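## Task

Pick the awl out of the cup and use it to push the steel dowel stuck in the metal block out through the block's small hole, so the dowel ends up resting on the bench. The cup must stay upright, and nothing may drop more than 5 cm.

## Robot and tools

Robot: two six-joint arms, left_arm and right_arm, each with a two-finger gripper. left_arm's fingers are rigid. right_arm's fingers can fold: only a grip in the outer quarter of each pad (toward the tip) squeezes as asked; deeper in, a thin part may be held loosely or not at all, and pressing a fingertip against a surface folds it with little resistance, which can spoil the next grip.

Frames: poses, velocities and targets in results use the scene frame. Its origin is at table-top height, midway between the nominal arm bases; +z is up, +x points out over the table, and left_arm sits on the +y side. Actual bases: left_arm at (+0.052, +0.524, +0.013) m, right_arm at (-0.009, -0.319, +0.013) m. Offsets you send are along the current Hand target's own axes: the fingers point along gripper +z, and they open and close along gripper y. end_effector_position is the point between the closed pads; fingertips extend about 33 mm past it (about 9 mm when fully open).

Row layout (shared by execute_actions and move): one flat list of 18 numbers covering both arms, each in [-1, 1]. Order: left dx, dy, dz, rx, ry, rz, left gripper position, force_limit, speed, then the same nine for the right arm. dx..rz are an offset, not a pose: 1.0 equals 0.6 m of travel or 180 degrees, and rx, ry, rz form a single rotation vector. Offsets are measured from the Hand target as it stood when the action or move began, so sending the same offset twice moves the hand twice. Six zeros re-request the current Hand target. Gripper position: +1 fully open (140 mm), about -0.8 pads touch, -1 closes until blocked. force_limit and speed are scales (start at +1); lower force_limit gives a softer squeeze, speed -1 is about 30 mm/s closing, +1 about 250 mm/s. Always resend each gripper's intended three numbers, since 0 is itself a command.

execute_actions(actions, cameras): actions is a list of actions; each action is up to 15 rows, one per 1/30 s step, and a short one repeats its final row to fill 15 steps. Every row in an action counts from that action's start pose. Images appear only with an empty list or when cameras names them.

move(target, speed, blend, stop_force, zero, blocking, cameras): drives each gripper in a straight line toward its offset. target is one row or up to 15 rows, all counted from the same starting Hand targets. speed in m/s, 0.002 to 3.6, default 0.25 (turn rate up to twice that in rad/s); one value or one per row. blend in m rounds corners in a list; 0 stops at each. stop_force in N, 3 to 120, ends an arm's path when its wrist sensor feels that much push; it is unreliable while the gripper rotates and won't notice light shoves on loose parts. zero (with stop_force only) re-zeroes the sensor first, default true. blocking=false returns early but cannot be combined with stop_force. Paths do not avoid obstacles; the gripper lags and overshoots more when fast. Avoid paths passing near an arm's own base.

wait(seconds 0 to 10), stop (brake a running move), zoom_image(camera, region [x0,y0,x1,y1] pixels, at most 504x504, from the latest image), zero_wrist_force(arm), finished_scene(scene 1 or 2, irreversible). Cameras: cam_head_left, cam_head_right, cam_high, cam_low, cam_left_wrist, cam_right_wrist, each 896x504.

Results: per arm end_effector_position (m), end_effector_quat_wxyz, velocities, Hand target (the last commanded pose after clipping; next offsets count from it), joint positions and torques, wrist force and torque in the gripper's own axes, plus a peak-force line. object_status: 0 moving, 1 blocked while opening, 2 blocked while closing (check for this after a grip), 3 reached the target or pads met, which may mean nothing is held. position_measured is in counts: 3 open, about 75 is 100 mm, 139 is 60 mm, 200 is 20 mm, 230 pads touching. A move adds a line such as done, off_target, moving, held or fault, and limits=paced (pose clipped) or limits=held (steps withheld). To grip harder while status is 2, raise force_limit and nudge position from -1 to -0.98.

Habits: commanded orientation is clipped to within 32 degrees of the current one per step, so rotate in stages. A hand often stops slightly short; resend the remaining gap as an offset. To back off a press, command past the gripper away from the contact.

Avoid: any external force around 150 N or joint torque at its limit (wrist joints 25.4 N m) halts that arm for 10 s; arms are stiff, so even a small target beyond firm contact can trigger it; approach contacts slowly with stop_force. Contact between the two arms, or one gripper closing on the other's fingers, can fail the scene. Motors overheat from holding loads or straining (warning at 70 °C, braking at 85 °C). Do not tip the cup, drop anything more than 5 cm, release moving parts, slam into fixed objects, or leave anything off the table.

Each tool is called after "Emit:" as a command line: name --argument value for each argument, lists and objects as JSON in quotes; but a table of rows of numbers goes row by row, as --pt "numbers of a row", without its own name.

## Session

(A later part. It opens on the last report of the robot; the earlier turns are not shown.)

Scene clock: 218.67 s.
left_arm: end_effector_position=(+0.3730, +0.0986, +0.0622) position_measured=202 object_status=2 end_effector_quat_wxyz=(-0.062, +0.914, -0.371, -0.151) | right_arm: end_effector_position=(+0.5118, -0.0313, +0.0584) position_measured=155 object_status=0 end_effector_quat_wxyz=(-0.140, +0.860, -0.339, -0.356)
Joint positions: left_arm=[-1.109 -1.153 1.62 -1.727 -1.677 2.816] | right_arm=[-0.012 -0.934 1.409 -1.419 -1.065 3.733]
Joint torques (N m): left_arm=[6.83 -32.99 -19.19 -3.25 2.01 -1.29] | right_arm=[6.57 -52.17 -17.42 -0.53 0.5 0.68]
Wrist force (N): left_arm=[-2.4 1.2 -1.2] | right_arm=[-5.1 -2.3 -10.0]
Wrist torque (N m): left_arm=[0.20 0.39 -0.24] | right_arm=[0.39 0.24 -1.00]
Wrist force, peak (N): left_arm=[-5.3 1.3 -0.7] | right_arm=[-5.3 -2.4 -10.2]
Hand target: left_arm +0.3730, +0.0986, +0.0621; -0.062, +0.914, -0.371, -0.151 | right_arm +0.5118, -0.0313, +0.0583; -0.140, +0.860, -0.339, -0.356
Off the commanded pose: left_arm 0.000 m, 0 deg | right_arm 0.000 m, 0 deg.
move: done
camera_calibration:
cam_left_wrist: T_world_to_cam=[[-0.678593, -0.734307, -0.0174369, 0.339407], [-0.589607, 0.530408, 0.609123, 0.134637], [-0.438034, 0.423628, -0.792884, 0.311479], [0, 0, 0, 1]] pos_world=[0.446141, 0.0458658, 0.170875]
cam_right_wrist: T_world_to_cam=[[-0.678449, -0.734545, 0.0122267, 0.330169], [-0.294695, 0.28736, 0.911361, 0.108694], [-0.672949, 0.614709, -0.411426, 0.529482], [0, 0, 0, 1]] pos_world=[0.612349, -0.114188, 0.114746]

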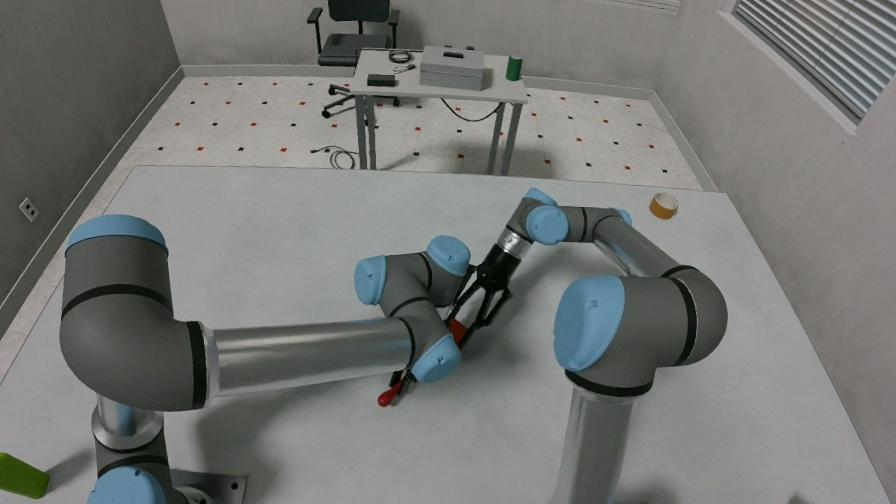

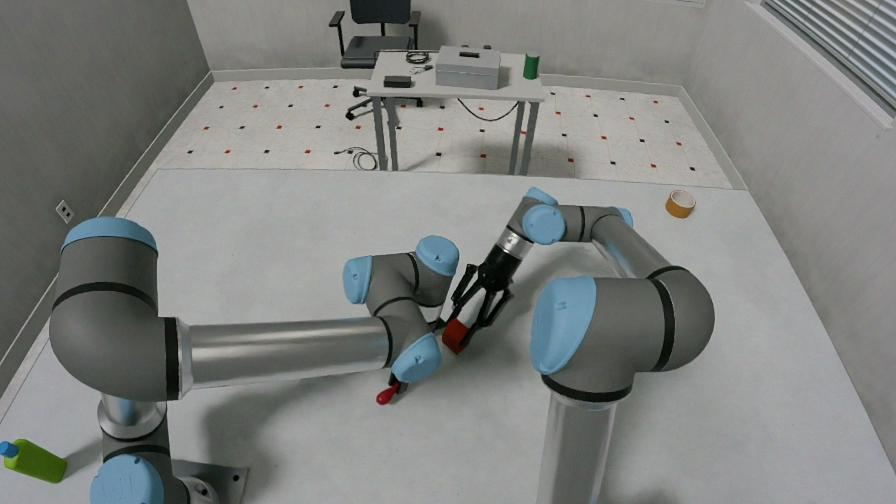

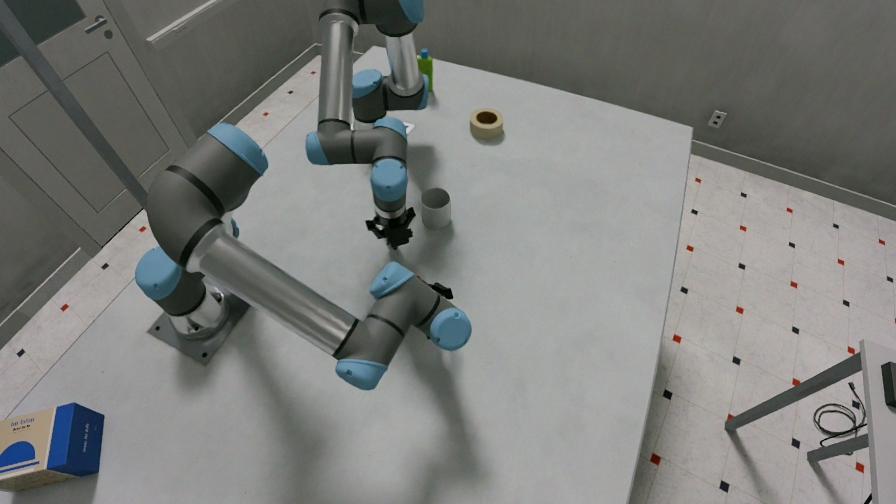

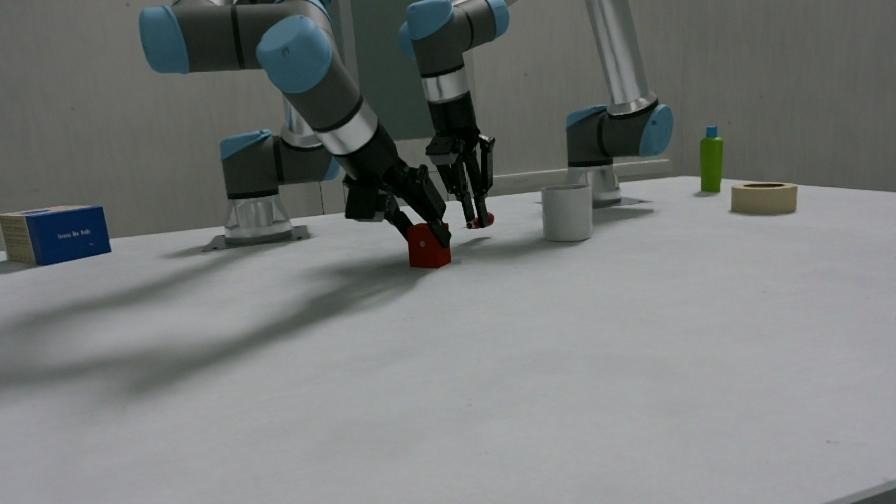

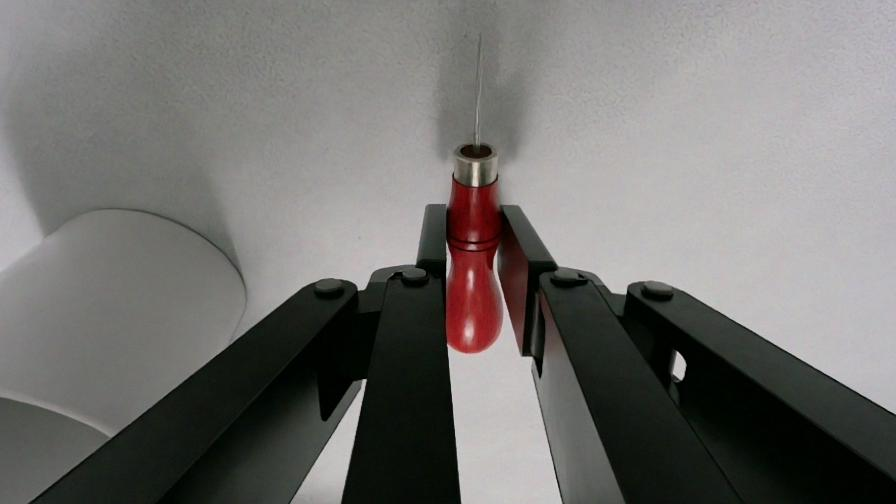

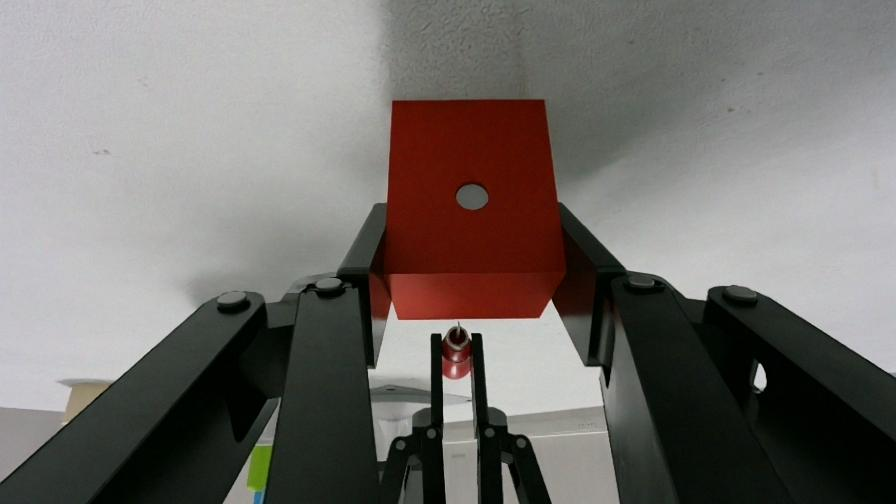

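Emit:
move --target '[0.1108, -0.0002, -0.0362, 0, 0, 0, -1, 0, -1, 0, 0, 0, 0, 0, 0, -1, 0.5, -1]' --speed 0.1 --cameras '["cam_left_wrist", "cam_right_wrist", "cam_head_right", "cam_head_left", "cam_low"]'

Scene clock: 239.20 s.
left_arm: end_effector_position=(+0.4233, +0.0500, +0.0613) position_measured=202 object_status=2 end_effector_quat_wxyz=(-0.062, +0.914, -0.371, -0.151) | right_arm: end_effector_position=(+0.5118, -0.0313, +0.0583) position_measured=155 object_status=2 end_effector_quat_wxyz=(-0.140, +0.860, -0.339, -0.356)
Joint positions: left_arm=[-1.075 -1 1.382 -1.639 -1.666 2.849] | right_arm=[-0.012 -0.934 1.409 -1.419 -1.064 3.733]
Joint torques (N m): left_arm=[-10.11 -41.08 -25.05 -2.48 -1.56 -1.98] | right_arm=[-3.17 -31.48 -26.25 -3.66 2.51 -1.66]
Wrist force (N): left_arm=[-2.4 1.4 -0.9] | right_arm=[-5.2 -1.4 -9.5]
Wrist torque (N m): left_arm=[0.24 0.37 -0.29] | right_arm=[0.36 0.23 -0.98]
Wrist force, peak (N): left_arm=[-4.0 1.2 -0.4] | right_arm=[-5.3 -1.9 -10.4]
Hand target: left_arm +0.4232, +0.0499, +0.0613; -0.062, +0.914, -0.371, -0.151 | right_arm +0.5118, -0.0313, +0.0583; -0.140, +0.860, -0.339, -0.356
Off the commanded pose: left_arm 0.000 m, 0 deg | right_arm 0.000 m, 0 deg.
move: done
camera_calibration:
cam_left_wrist: T_world_to_cam=[[-0.67851, -0.734382, -0.0175237, 0.337811], [-0.589703, 0.530304, 0.609121, 0.190667], [-0.438034, 0.423628, -0.792884, 0.353386], [0, 0, 0, 1]] pos_world=[0.49644, -0.00273408, 0.169975]
cam_right_wrist: T_world_to_cam=[[-0.678544, -0.734459, 0.0121666, 0.330243], [-0.294697, 0.287359, 0.911361, 0.108695], [-0.672853, 0.614813, -0.411429, 0.529435], [0, 0, 0, 1]] pos_world=[0.612349, -0.114188, 0.114746]
Images, in order (width x height): cam_head_left 896x504, cam_head_right 896x504, cam_low 896x504, cam_left_wrist 896x504, cam_right_wrist 896x504.

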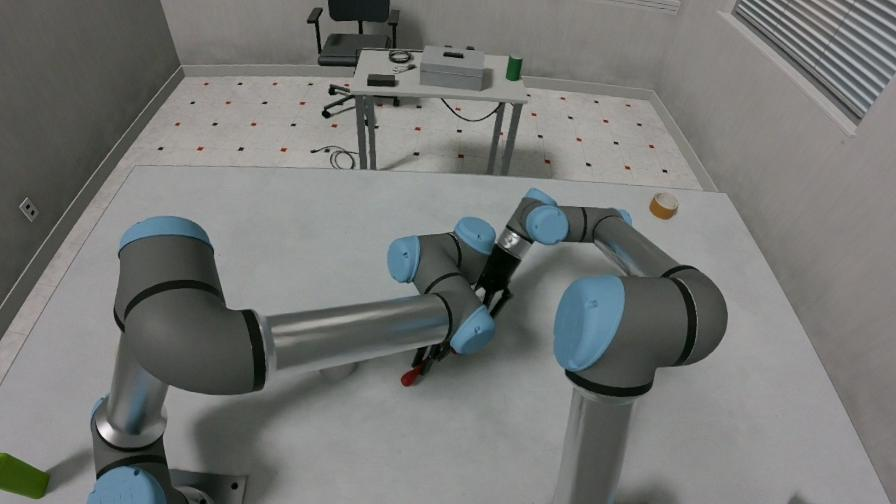

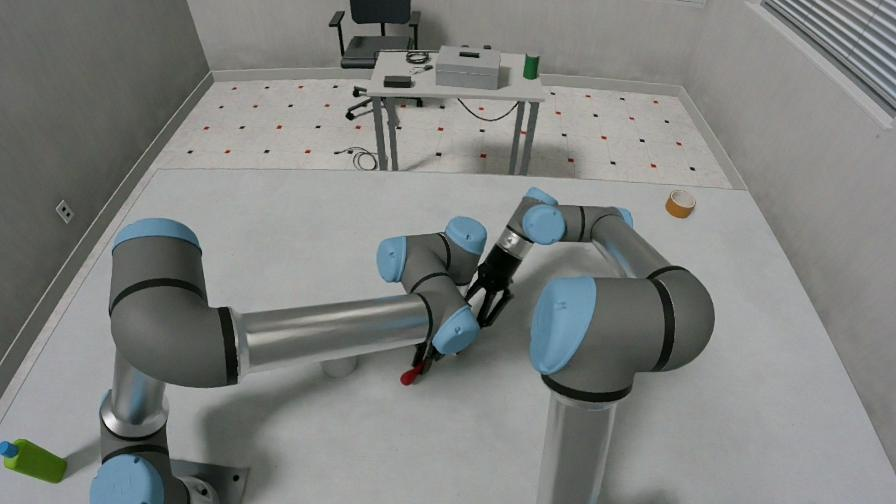

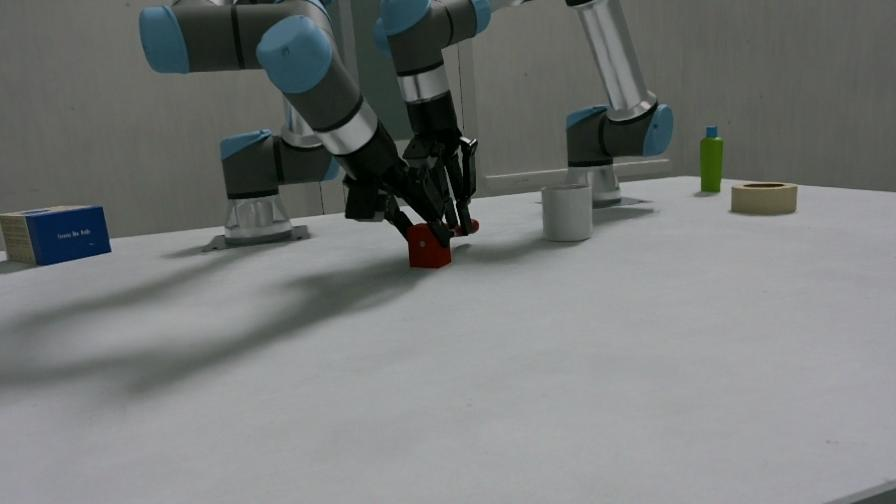

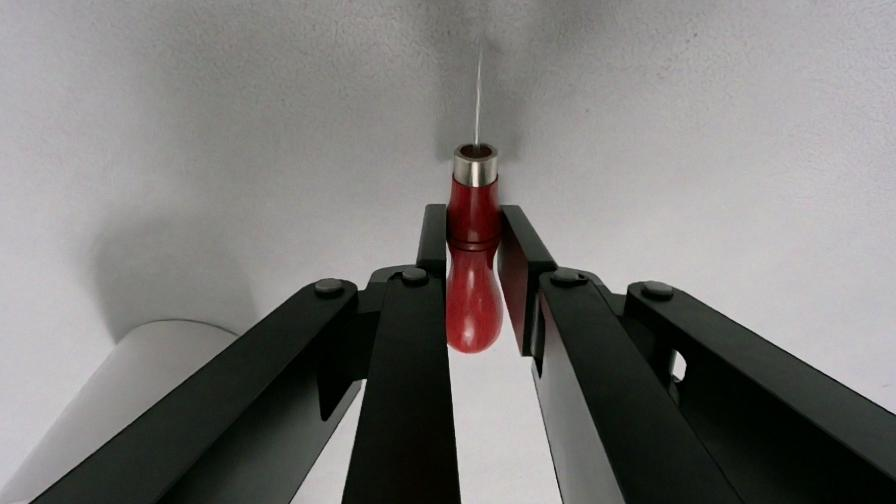

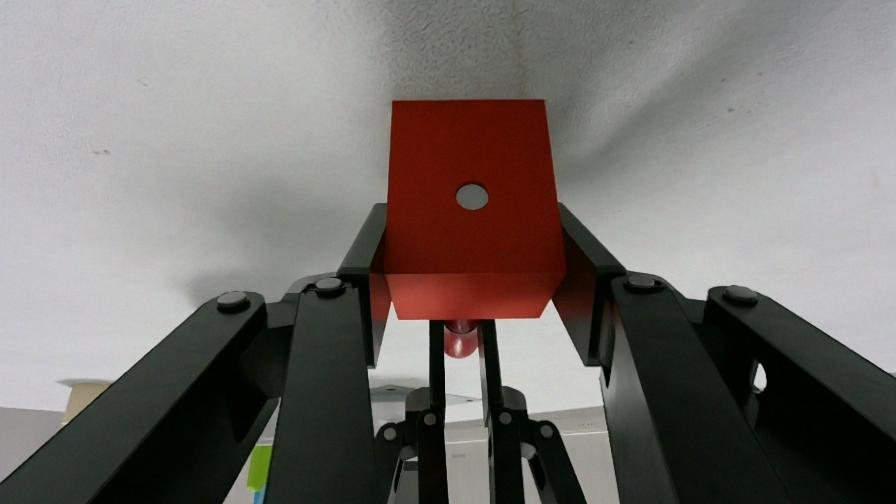

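Emit:
zoom_image --camera "cam_right_wrist" --region '[410, 300, 510, 390]'

Emit:
zoom_image --camera "cam_low" --region '[390, 170, 510, 290]'

Emit:
zoom_image --camera "cam_left_wrist" --region '[400, 0, 560, 160]'

Scaled by 5.040 from the camera's 896x504 image, which has a finer 1280x720 frame.

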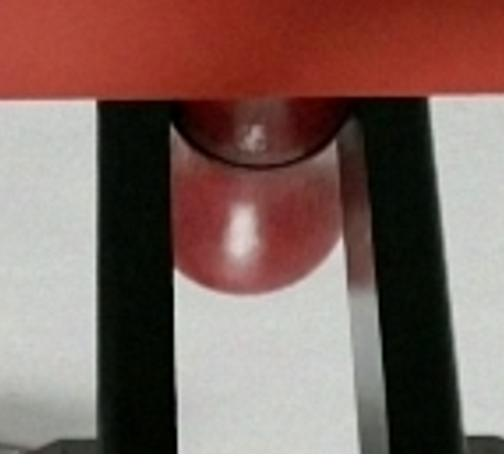

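Scaled by 4.200 from the camera's 896x504 image, which has a finer 1280x720 frame.

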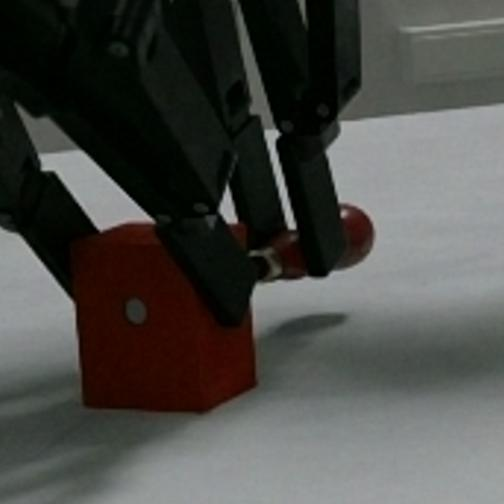

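Scaled by 3.150 from the camera's 896x504 image, which has a finer 1280x720 frame.

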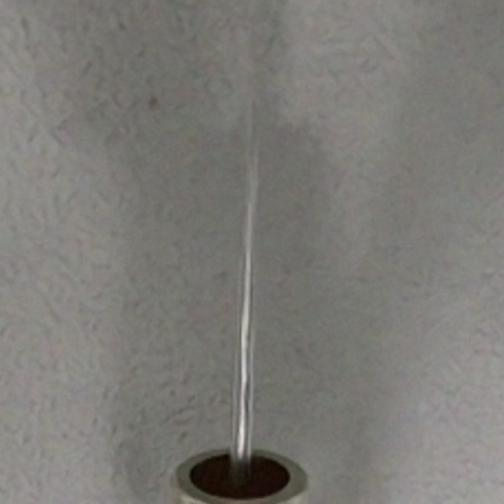

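Emit:
zoom_image --camera "cam_low" --region '[415, 205, 485, 265]'

Scaled by 7.200 from the camera's 896x504 image, which has a finer 1280x720 frame.

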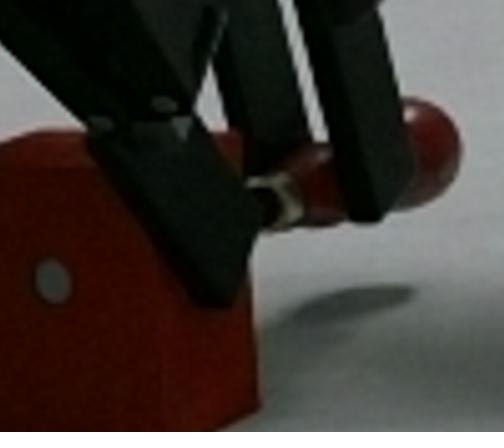

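Emit:
move --pt "0.0237 -0.0006 -0.008 0 0 0 -1 0 -1 0 0 0 0 0 0 -1 0.5 -1" --pt "0.0852 -0.0021 -0.0289 0 0 0 -1 0 -1 0 0 0 0 0 0 -1 0.5 -1" --speed '[0.05, 0.025]' --stop_force 8 --cameras '["cam_low", "cam_left_wrist", "cam_right_wrist"]'

Scene clock: 248.50 s.
left_arm: end_effector_position=(+0.4522, +0.0230, +0.0613) position_measured=202 object_status=2 end_effector_quat_wxyz=(-0.062, +0.914, -0.371, -0.151) | right_arm: end_effector_position=(+0.5118, -0.0313, +0.0583) position_measured=155 object_status=2 end_effector_quat_wxyz=(-0.140, +0.860, -0.339, -0.356)
Joint positions: left_arm=[-1.057 -0.908 1.229 -1.576 -1.661 2.866] | right_arm=[-0.012 -0.934 1.409 -1.419 -1.064 3.733]
Joint torques (N m): left_arm=[-9.18 -43.04 -34.3 -0.62 -1.54 -2.02] | right_arm=[-4.6 -31.92 -23.75 -3.09 2.37 -1.56]
Wrist force (N): left_arm=[-3.4 1.3 -1.5] | right_arm=[-5.1 -0.7 -9.4]
Wrist torque (N m): left_arm=[0.23 0.32 -0.28] | right_arm=[0.29 0.23 -0.96]
Wrist force, peak (N): left_arm=[-10.4 1.6 1.0] | right_arm=[-3.7 -0.3 -11.4]
Hand target: left_arm +0.4522, +0.0230, +0.0613; -0.062, +0.914, -0.371, -0.151 (not the last commanded pose) | right_arm +0.5118, -0.0313, +0.0583; -0.140, +0.860, -0.339, -0.356
Off the commanded pose: left_arm 0.014 m, 0 deg | right_arm 0.000 m, 0 deg.
move: contact (left_arm); path passed 1 of 2 targets
camera_calibration:
cam_left_wrist: T_world_to_cam=[[-0.678596, -0.734305, -0.0174453, 0.337693], [-0.589506, 0.530307, 0.609308, 0.221951], [-0.438166, 0.423758, -0.792741, 0.377577], [0, 0, 0, 1]] pos_world=[0.52544, -0.0297339, 0.169975]
cam_right_wrist: T_world_to_cam=[[-0.678544, -0.734459, 0.0121666, 0.330243], [-0.294697, 0.287359, 0.911361, 0.108695], [-0.672853, 0.614813, -0.411429, 0.529435], [0, 0, 0, 1]] pos_world=[0.612349, -0.114188, 0.114746]
Images, in order (width x height): cam_low 896x504, cam_left_wrist 896x504, cam_right_wrist 896x504.

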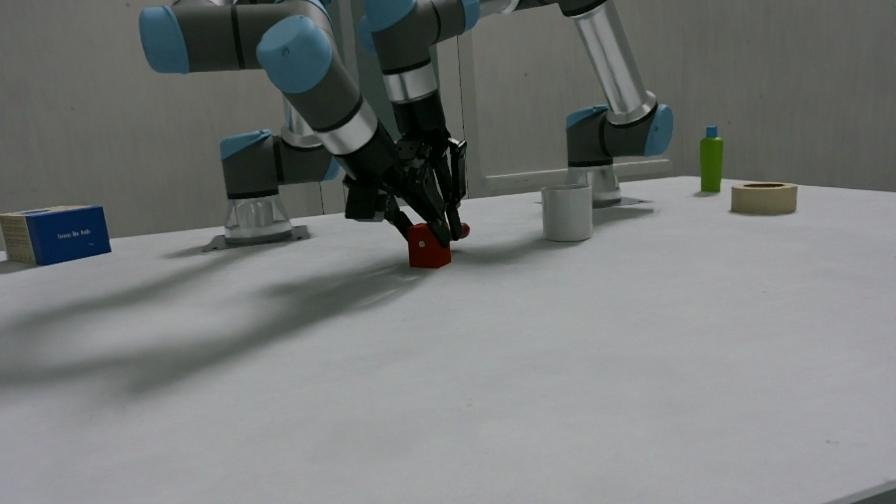

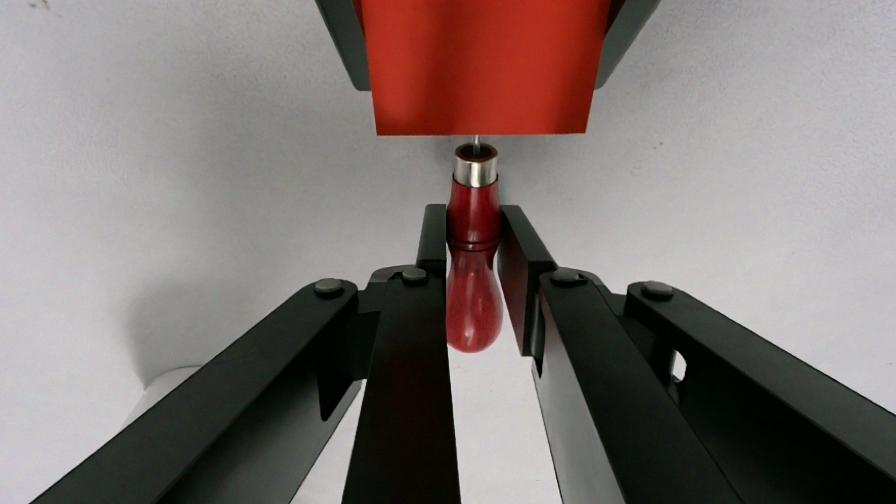

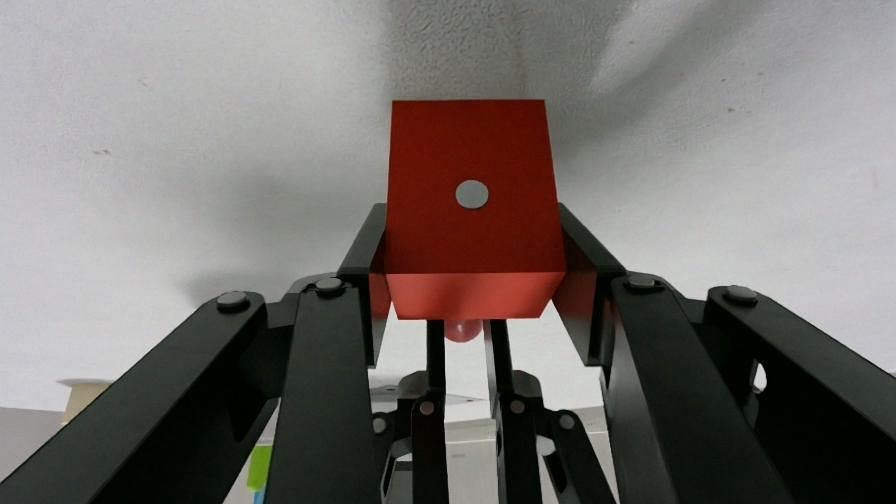

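Emit:
zoom_image --camera "cam_right_wrist" --region '[420, 150, 520, 240]'

Emit:
move --target '[0.0150, -0.0004, -0.0051, 0, 0, 0, -1, 0, -1, 0, 0, 0, 0, 0, 0, -1, 0.5, -1]' --speed 0.02 --stop_force 16 --cameras '["cam_low", "cam_left_wrist", "cam_right_wrist"]'

Scaled by 5.040 from the camera's 896x504 image, which has a finer 1280x720 frame.

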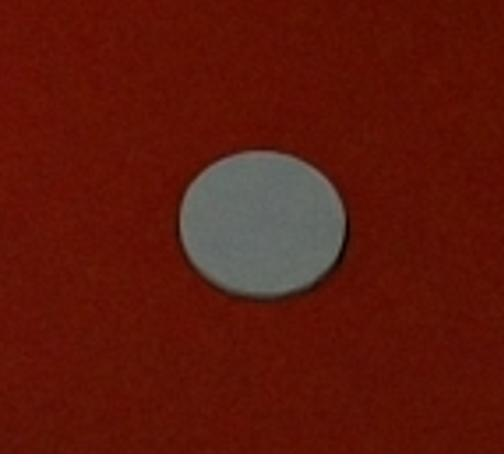

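Scene clock: 251.40 s.
left_arm: end_effector_position=(+0.4592, +0.0166, +0.0613) position_measured=202 object_status=2 end_effector_quat_wxyz=(-0.062, +0.914, -0.371, -0.151) | right_arm: end_effector_position=(+0.5118, -0.0313, +0.0583) position_measured=155 object_status=2 end_effector_quat_wxyz=(-0.140, +0.860, -0.339, -0.356)
Joint positions: left_arm=[-1.053 -0.885 1.189 -1.559 -1.66 2.87] | right_arm=[-0.012 -0.934 1.409 -1.419 -1.064 3.733]
Joint torques (N m): left_arm=[-6.83 -56.21 -8.75 -3.08 -1.48 -1.76] | right_arm=[-4.92 -32.09 -18.72 -2.54 2.42 -1.44]
Wrist force (N): left_arm=[-2.2 1.0 -2.1] | right_arm=[-5.5 -0.7 -9.5]
Wrist torque (N m): left_arm=[0.13 0.35 -0.29] | right_arm=[0.30 0.22 -0.95]
Wrist force, peak (N): left_arm=[-11.0 1.8 0.5] | right_arm=[-3.9 -0.6 -11.7]
Hand target: left_arm +0.4592, +0.0166, +0.0613; -0.062, +0.914, -0.371, -0.151 | right_arm +0.5118, -0.0313, +0.0583; -0.140, +0.860, -0.339, -0.356
Off the commanded pose: left_arm 0.000 m, 0 deg | right_arm 0.000 m, 0 deg.
move: done
camera_calibration:
cam_left_wrist: T_world_to_cam=[[-0.678596, -0.734305, -0.0174453, 0.337744], [-0.589506, 0.530307, 0.609308, 0.229472], [-0.438166, 0.423758, -0.792741, 0.383356], [0, 0, 0, 1]] pos_world=[0.53244, -0.0361339, 0.169975]
cam_right_wrist: T_world_to_cam=[[-0.678544, -0.734459, 0.0121666, 0.330243], [-0.294697, 0.287359, 0.911361, 0.108695], [-0.672853, 0.614813, -0.411429, 0.529435], [0, 0, 0, 1]] pos_world=[0.612349, -0.114188, 0.114746]
Images, in order (width x height): cam_low 896x504, cam_left_wrist 896x504, cam_right_wrist 896x504.

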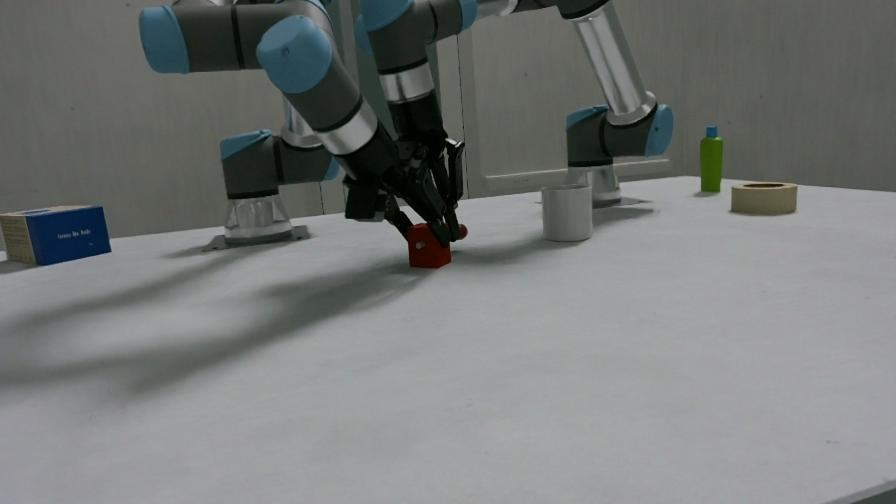

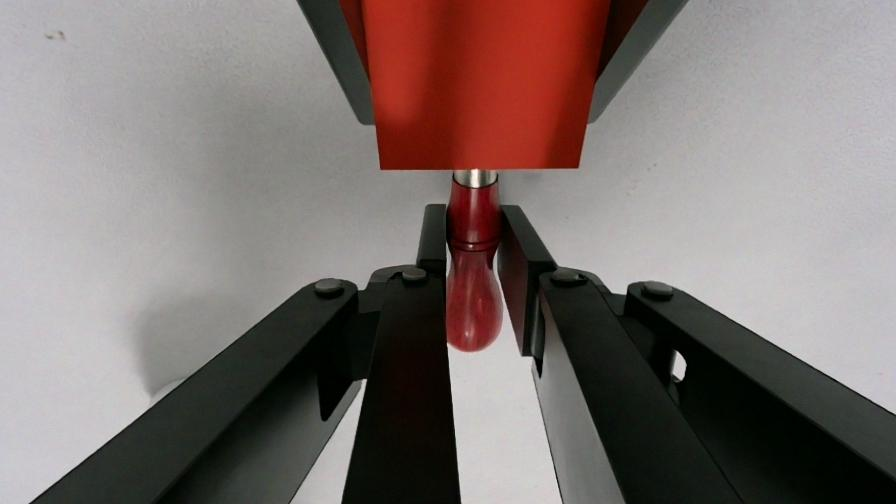

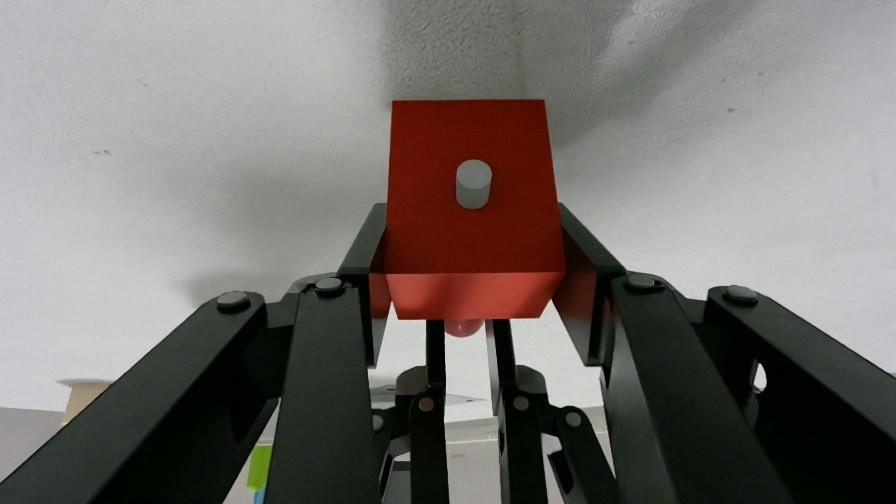

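Emit:
move --target '[0.0110, -0.0003, -0.0037, 0, 0, 0, -1, 0, -1, 0, 0, 0, 0, 0, 0, -1, 0.5, -1]' --speed 0.02 --stop_force 12 --cameras '["cam_low", "cam_left_wrist", "cam_right_wrist"]'

Scene clock: 255.60 s.
left_arm: end_effector_position=(+0.4644, +0.0119, +0.0613) position_measured=202 object_status=2 end_effector_quat_wxyz=(-0.062, +0.914, -0.371, -0.151) | right_arm: end_effector_position=(+0.5118, -0.0313, +0.0583) position_measured=155 object_status=2 end_effector_quat_wxyz=(-0.140, +0.860, -0.339, -0.356)
Joint positions: left_arm=[-1.05 -0.868 1.16 -1.546 -1.659 2.872] | right_arm=[-0.012 -0.934 1.409 -1.419 -1.064 3.733]
Joint torques (N m): left_arm=[-4.62 -55.59 -8.95 -2.96 0.76 -1.68] | right_arm=[-4.5 -33.83 -13.9 -1.18 2.43 -1.46]
Wrist force (N): left_arm=[-2.5 1.1 -2.5] | right_arm=[-5.5 -0.5 -9.4]
Wrist torque (N m): left_arm=[0.18 0.43 -0.29] | right_arm=[0.33 0.23 -0.96]
Wrist force, peak (N): left_arm=[-3.5 0.9 -1.9] | right_arm=[-5.4 -0.6 -9.9]
Hand target: left_arm +0.4643, +0.0119, +0.0613; -0.062, +0.914, -0.371, -0.151 | right_arm +0.5118, -0.0313, +0.0583; -0.140, +0.860, -0.339, -0.356
Off the commanded pose: left_arm 0.000 m, 0 deg | right_arm 0.000 m, 0 deg.
move: done
camera_calibration:
cam_left_wrist: T_world_to_cam=[[-0.678596, -0.734305, -0.0174453, 0.337753], [-0.589506, 0.530307, 0.609308, 0.234971], [-0.438166, 0.423758, -0.792741, 0.387582], [0, 0, 0, 1]] pos_world=[0.53754, -0.0408339, 0.169975]
cam_right_wrist: T_world_to_cam=[[-0.678544, -0.734459, 0.0121666, 0.330243], [-0.294697, 0.287359, 0.911361, 0.108695], [-0.672853, 0.614813, -0.411429, 0.529435], [0, 0, 0, 1]] pos_world=[0.612349, -0.114188, 0.114746]
Images, in order (width x height): cam_low 896x504, cam_left_wrist 896x504, cam_right_wrist 896x504.

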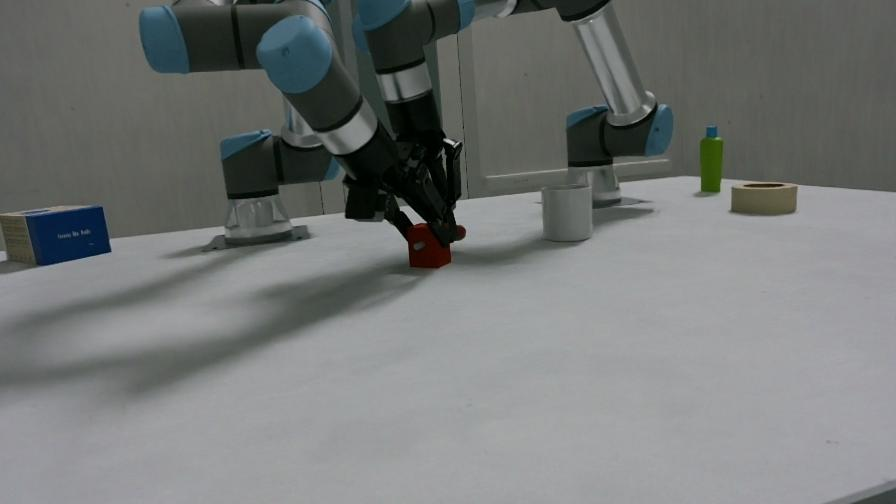

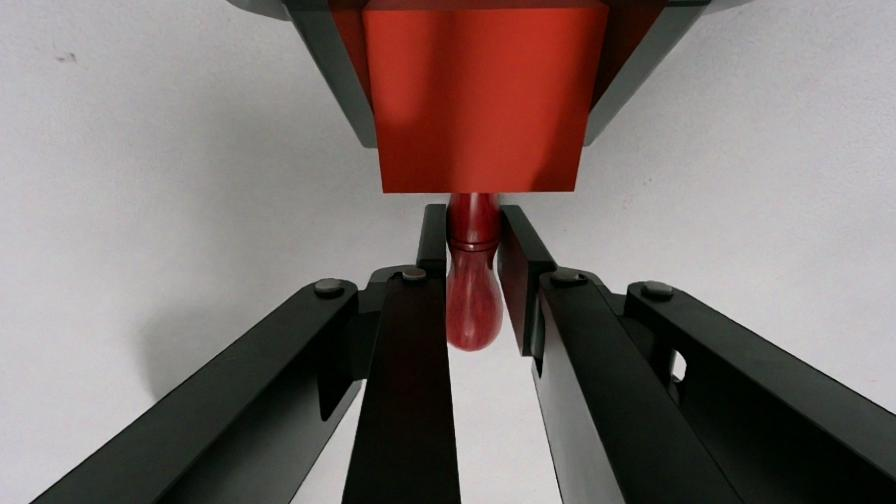

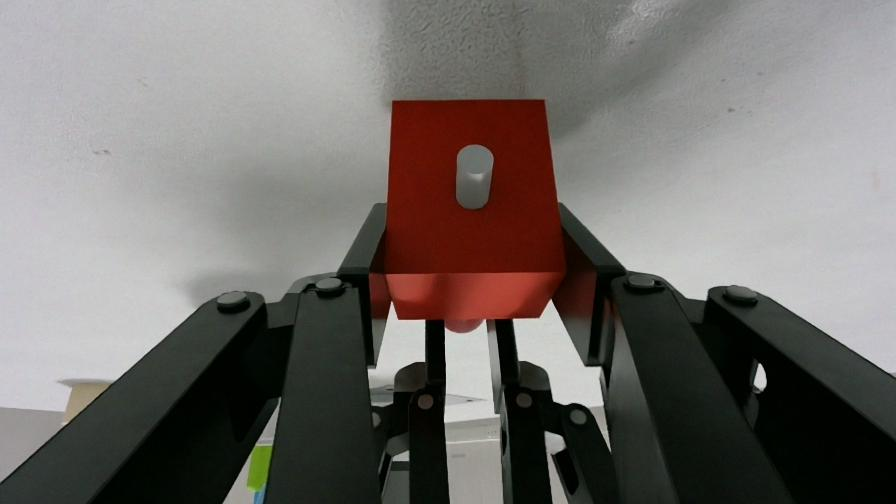

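Emit:
move --target '[0.0110, -0.0003, -0.0037, 0, 0, 0, -1, 0, -1, 0, 0, 0, 0, 0, 0, -1, 0.5, -1]' --speed 0.02 --stop_force 8 --cameras '["cam_low", "cam_left_wrist", "cam_right_wrist"]'

Emit:
zoom_image --camera "cam_right_wrist" --region '[370, 80, 590, 350]'

Emit:
zoom_image --camera "cam_low" --region '[390, 200, 490, 280]'

Scene clock: 266.60 s.
left_arm: end_effector_position=(+0.4655, +0.0106, +0.0612) position_measured=202 object_status=2 end_effector_quat_wxyz=(-0.062, +0.914, -0.371, -0.151) | right_arm: end_effector_position=(+0.5118, -0.0313, +0.0583) position_measured=155 object_status=2 end_effector_quat_wxyz=(-0.140, +0.860, -0.339, -0.356)
Joint positions: left_arm=[-1.05 -0.864 1.152 -1.543 -1.659 2.873] | right_arm=[-0.012 -0.934 1.409 -1.419 -1.064 3.733]
Joint torques (N m): left_arm=[-8.52 -45.18 -29.56 -1.14 -1.03 -1.94] | right_arm=[5.93 -35.13 -14.43 0.1 2.38 -1.5]
Wrist force (N): left_arm=[-6.2 1.8 -1.6] | right_arm=[-3.3 -1.3 -13.0]
Wrist torque (N m): left_arm=[0.22 0.38 -0.27] | right_arm=[0.36 0.19 -0.98]
Wrist force, peak (N): left_arm=[-15.9 1.9 -0.1] | right_arm=[-1.4 0.0 -15.7]
Hand target: left_arm +0.4655, +0.0106, +0.0612; -0.062, +0.914, -0.371, -0.151 (not the last commanded pose) | right_arm +0.5118, -0.0313, +0.0583; -0.140, +0.860, -0.339, -0.356
Off the commanded pose: left_arm 0.005 m, 0 deg | right_arm 0.000 m, 0 deg.
move: contact (left_arm)
camera_calibration:
cam_left_wrist: T_world_to_cam=[[-0.678495, -0.734399, -0.0173835, 0.337542], [-0.589477, 0.530178, 0.609449, 0.236382], [-0.438363, 0.423755, -0.792635, 0.388667], [0, 0, 0, 1]] pos_world=[0.53874, -0.0421337, 0.169876]
cam_right_wrist: T_world_to_cam=[[-0.678544, -0.734459, 0.0121666, 0.33017], [-0.294697, 0.287359, 0.911361, 0.108724], [-0.672853, 0.614813, -0.411429, 0.529497], [0, 0, 0, 1]] pos_world=[0.612349, -0.114288, 0.114746]
Images, in order (width x height): cam_low 896x504, cam_left_wrist 896x504, cam_right_wrist 896x504.

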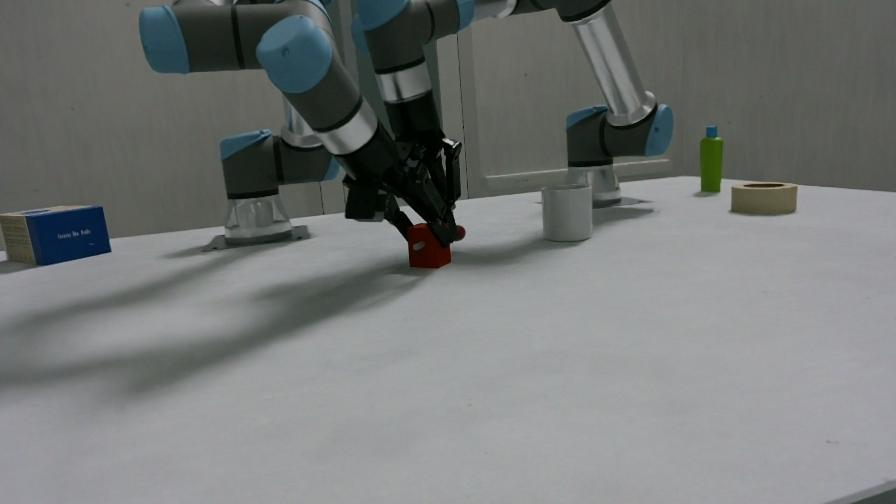

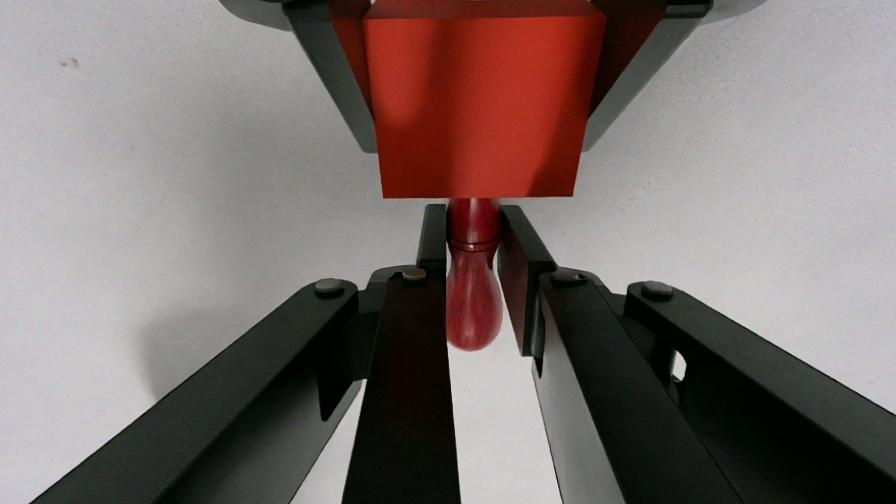

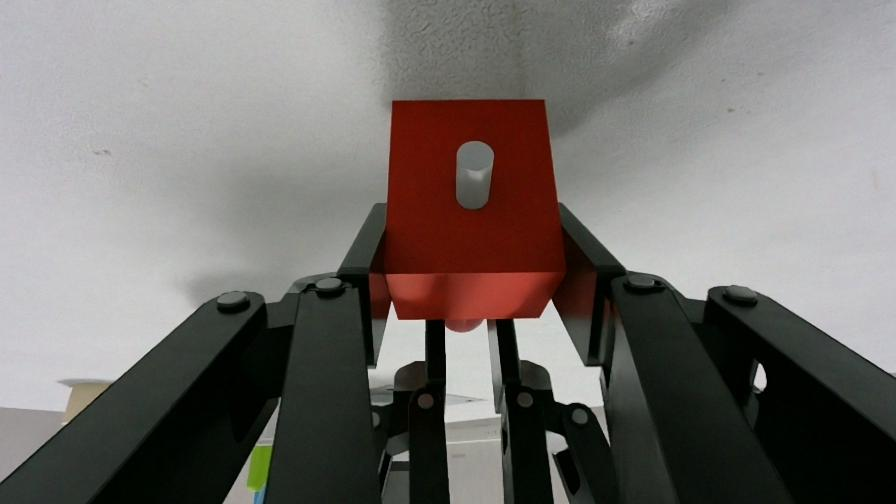

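Scaled by 1.867 from the camera's 896x504 image, which has a finer 1280x720 frame.

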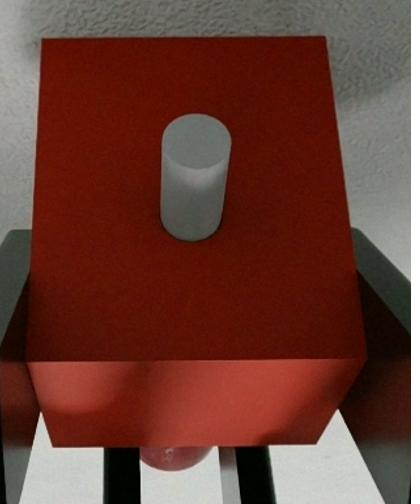

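Scaled by 5.040 from the camera's 896x504 image, which has a finer 1280x720 frame.

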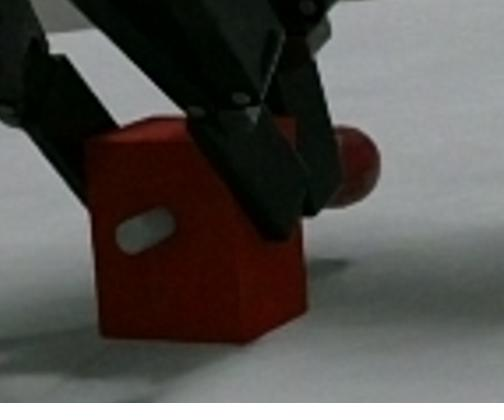

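Emit:
move --pt "-0.0039 0.0001 0.0013 0 0 0 -1 0 -1 0 0 0 0 0 0 0.1 0 -0.3" --pt "-0.0039 0.0001 0.0013 0 0 0 -1 0 -1 0.0444 -0.0017 -0.0496 0 0 0 0.1 0 -0.3" --speed '[0.05, 0.1]' --cameras '["cam_low", "cam_right_wrist", "cam_left_wrist"]'

Scene clock: 285.33 s.
left_arm: end_effector_position=(+0.4637, +0.0122, +0.0613) position_measured=202 object_status=2 end_effector_quat_wxyz=(-0.062, +0.914, -0.371, -0.151) | right_arm: end_effector_position=(+0.5416, -0.0578, +0.0605) position_measured=117 object_status=3 end_effector_quat_wxyz=(-0.140, +0.860, -0.339, -0.356)
Joint positions: left_arm=[-1.051 -0.87 1.163 -1.548 -1.659 2.872] | right_arm=[-0.05 -0.881 1.307 -1.353 -1.087 3.698]
Joint torques (N m): left_arm=[-3.1 -44.15 -34.39 -0.68 -0.84 -0.5] | right_arm=[3.73 -58.83 -24.25 -3.14 3.15 2.37]
Wrist force (N): left_arm=[-3.2 0.7 -1.6] | right_arm=[-1.2 -1.3 -4.0]
Wrist torque (N m): left_arm=[0.13 0.43 -0.23] | right_arm=[0.16 0.15 -0.74]
Wrist force, peak (N): left_arm=[-6.3 1.6 -1.5] | right_arm=[-3.2 -1.1 -13.6]
Hand target: left_arm +0.4637, +0.0122, +0.0613; -0.062, +0.914, -0.371, -0.151 | right_arm +0.5416, -0.0577, +0.0606; -0.140, +0.860, -0.339, -0.356
Off the commanded pose: left_arm 0.000 m, 0 deg | right_arm 0.000 m, 0 deg.
move: done
camera_calibration:
cam_left_wrist: T_world_to_cam=[[-0.678494, -0.7344, -0.0173825, 0.337495], [-0.589504, 0.530204, 0.6094, 0.234497], [-0.438327, 0.423722, -0.792672, 0.387186], [0, 0, 0, 1]] pos_world=[0.53694, -0.0405338, 0.169875]
cam_right_wrist: T_world_to_cam=[[-0.67849, -0.734506, 0.012349, 0.330912], [-0.294543, 0.287403, 0.911397, 0.123081], [-0.672976, 0.614736, -0.411344, 0.566701], [0, 0, 0, 1]] pos_world=[0.642149, -0.140688, 0.116847]
Images, in order (width x height): cam_low 896x504, cam_left_wrist 896x504, cam_right_wrist 896x504.

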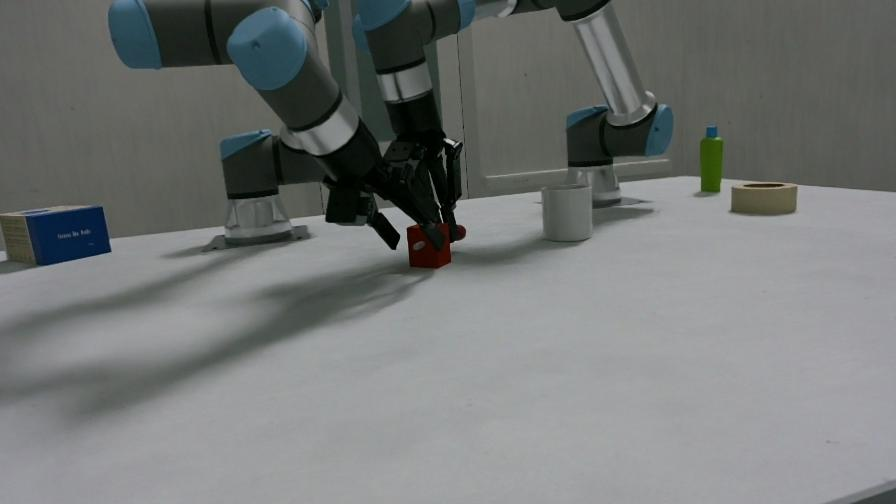

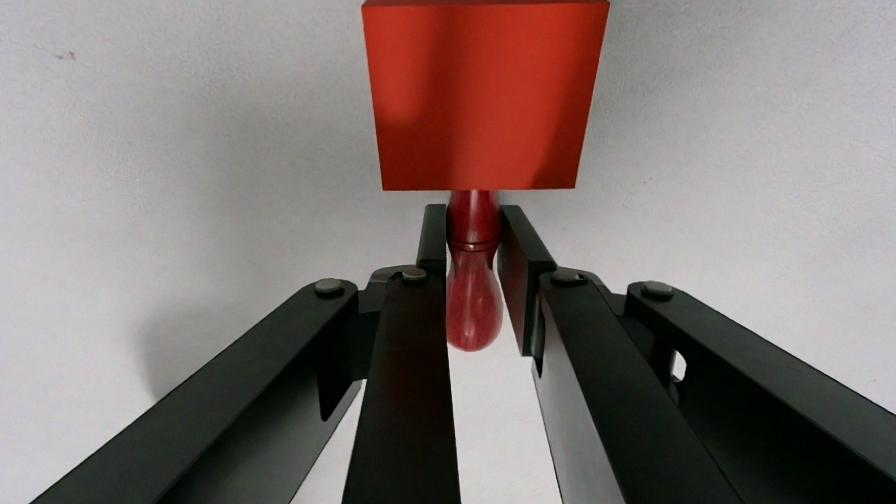

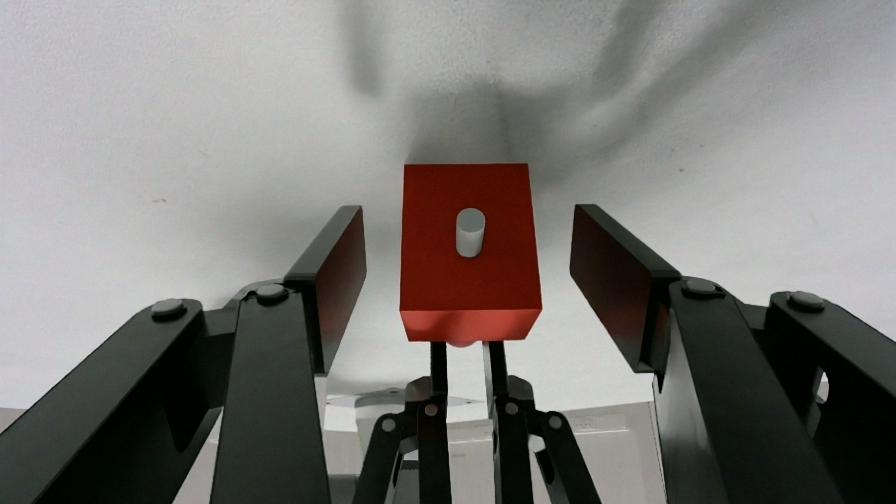

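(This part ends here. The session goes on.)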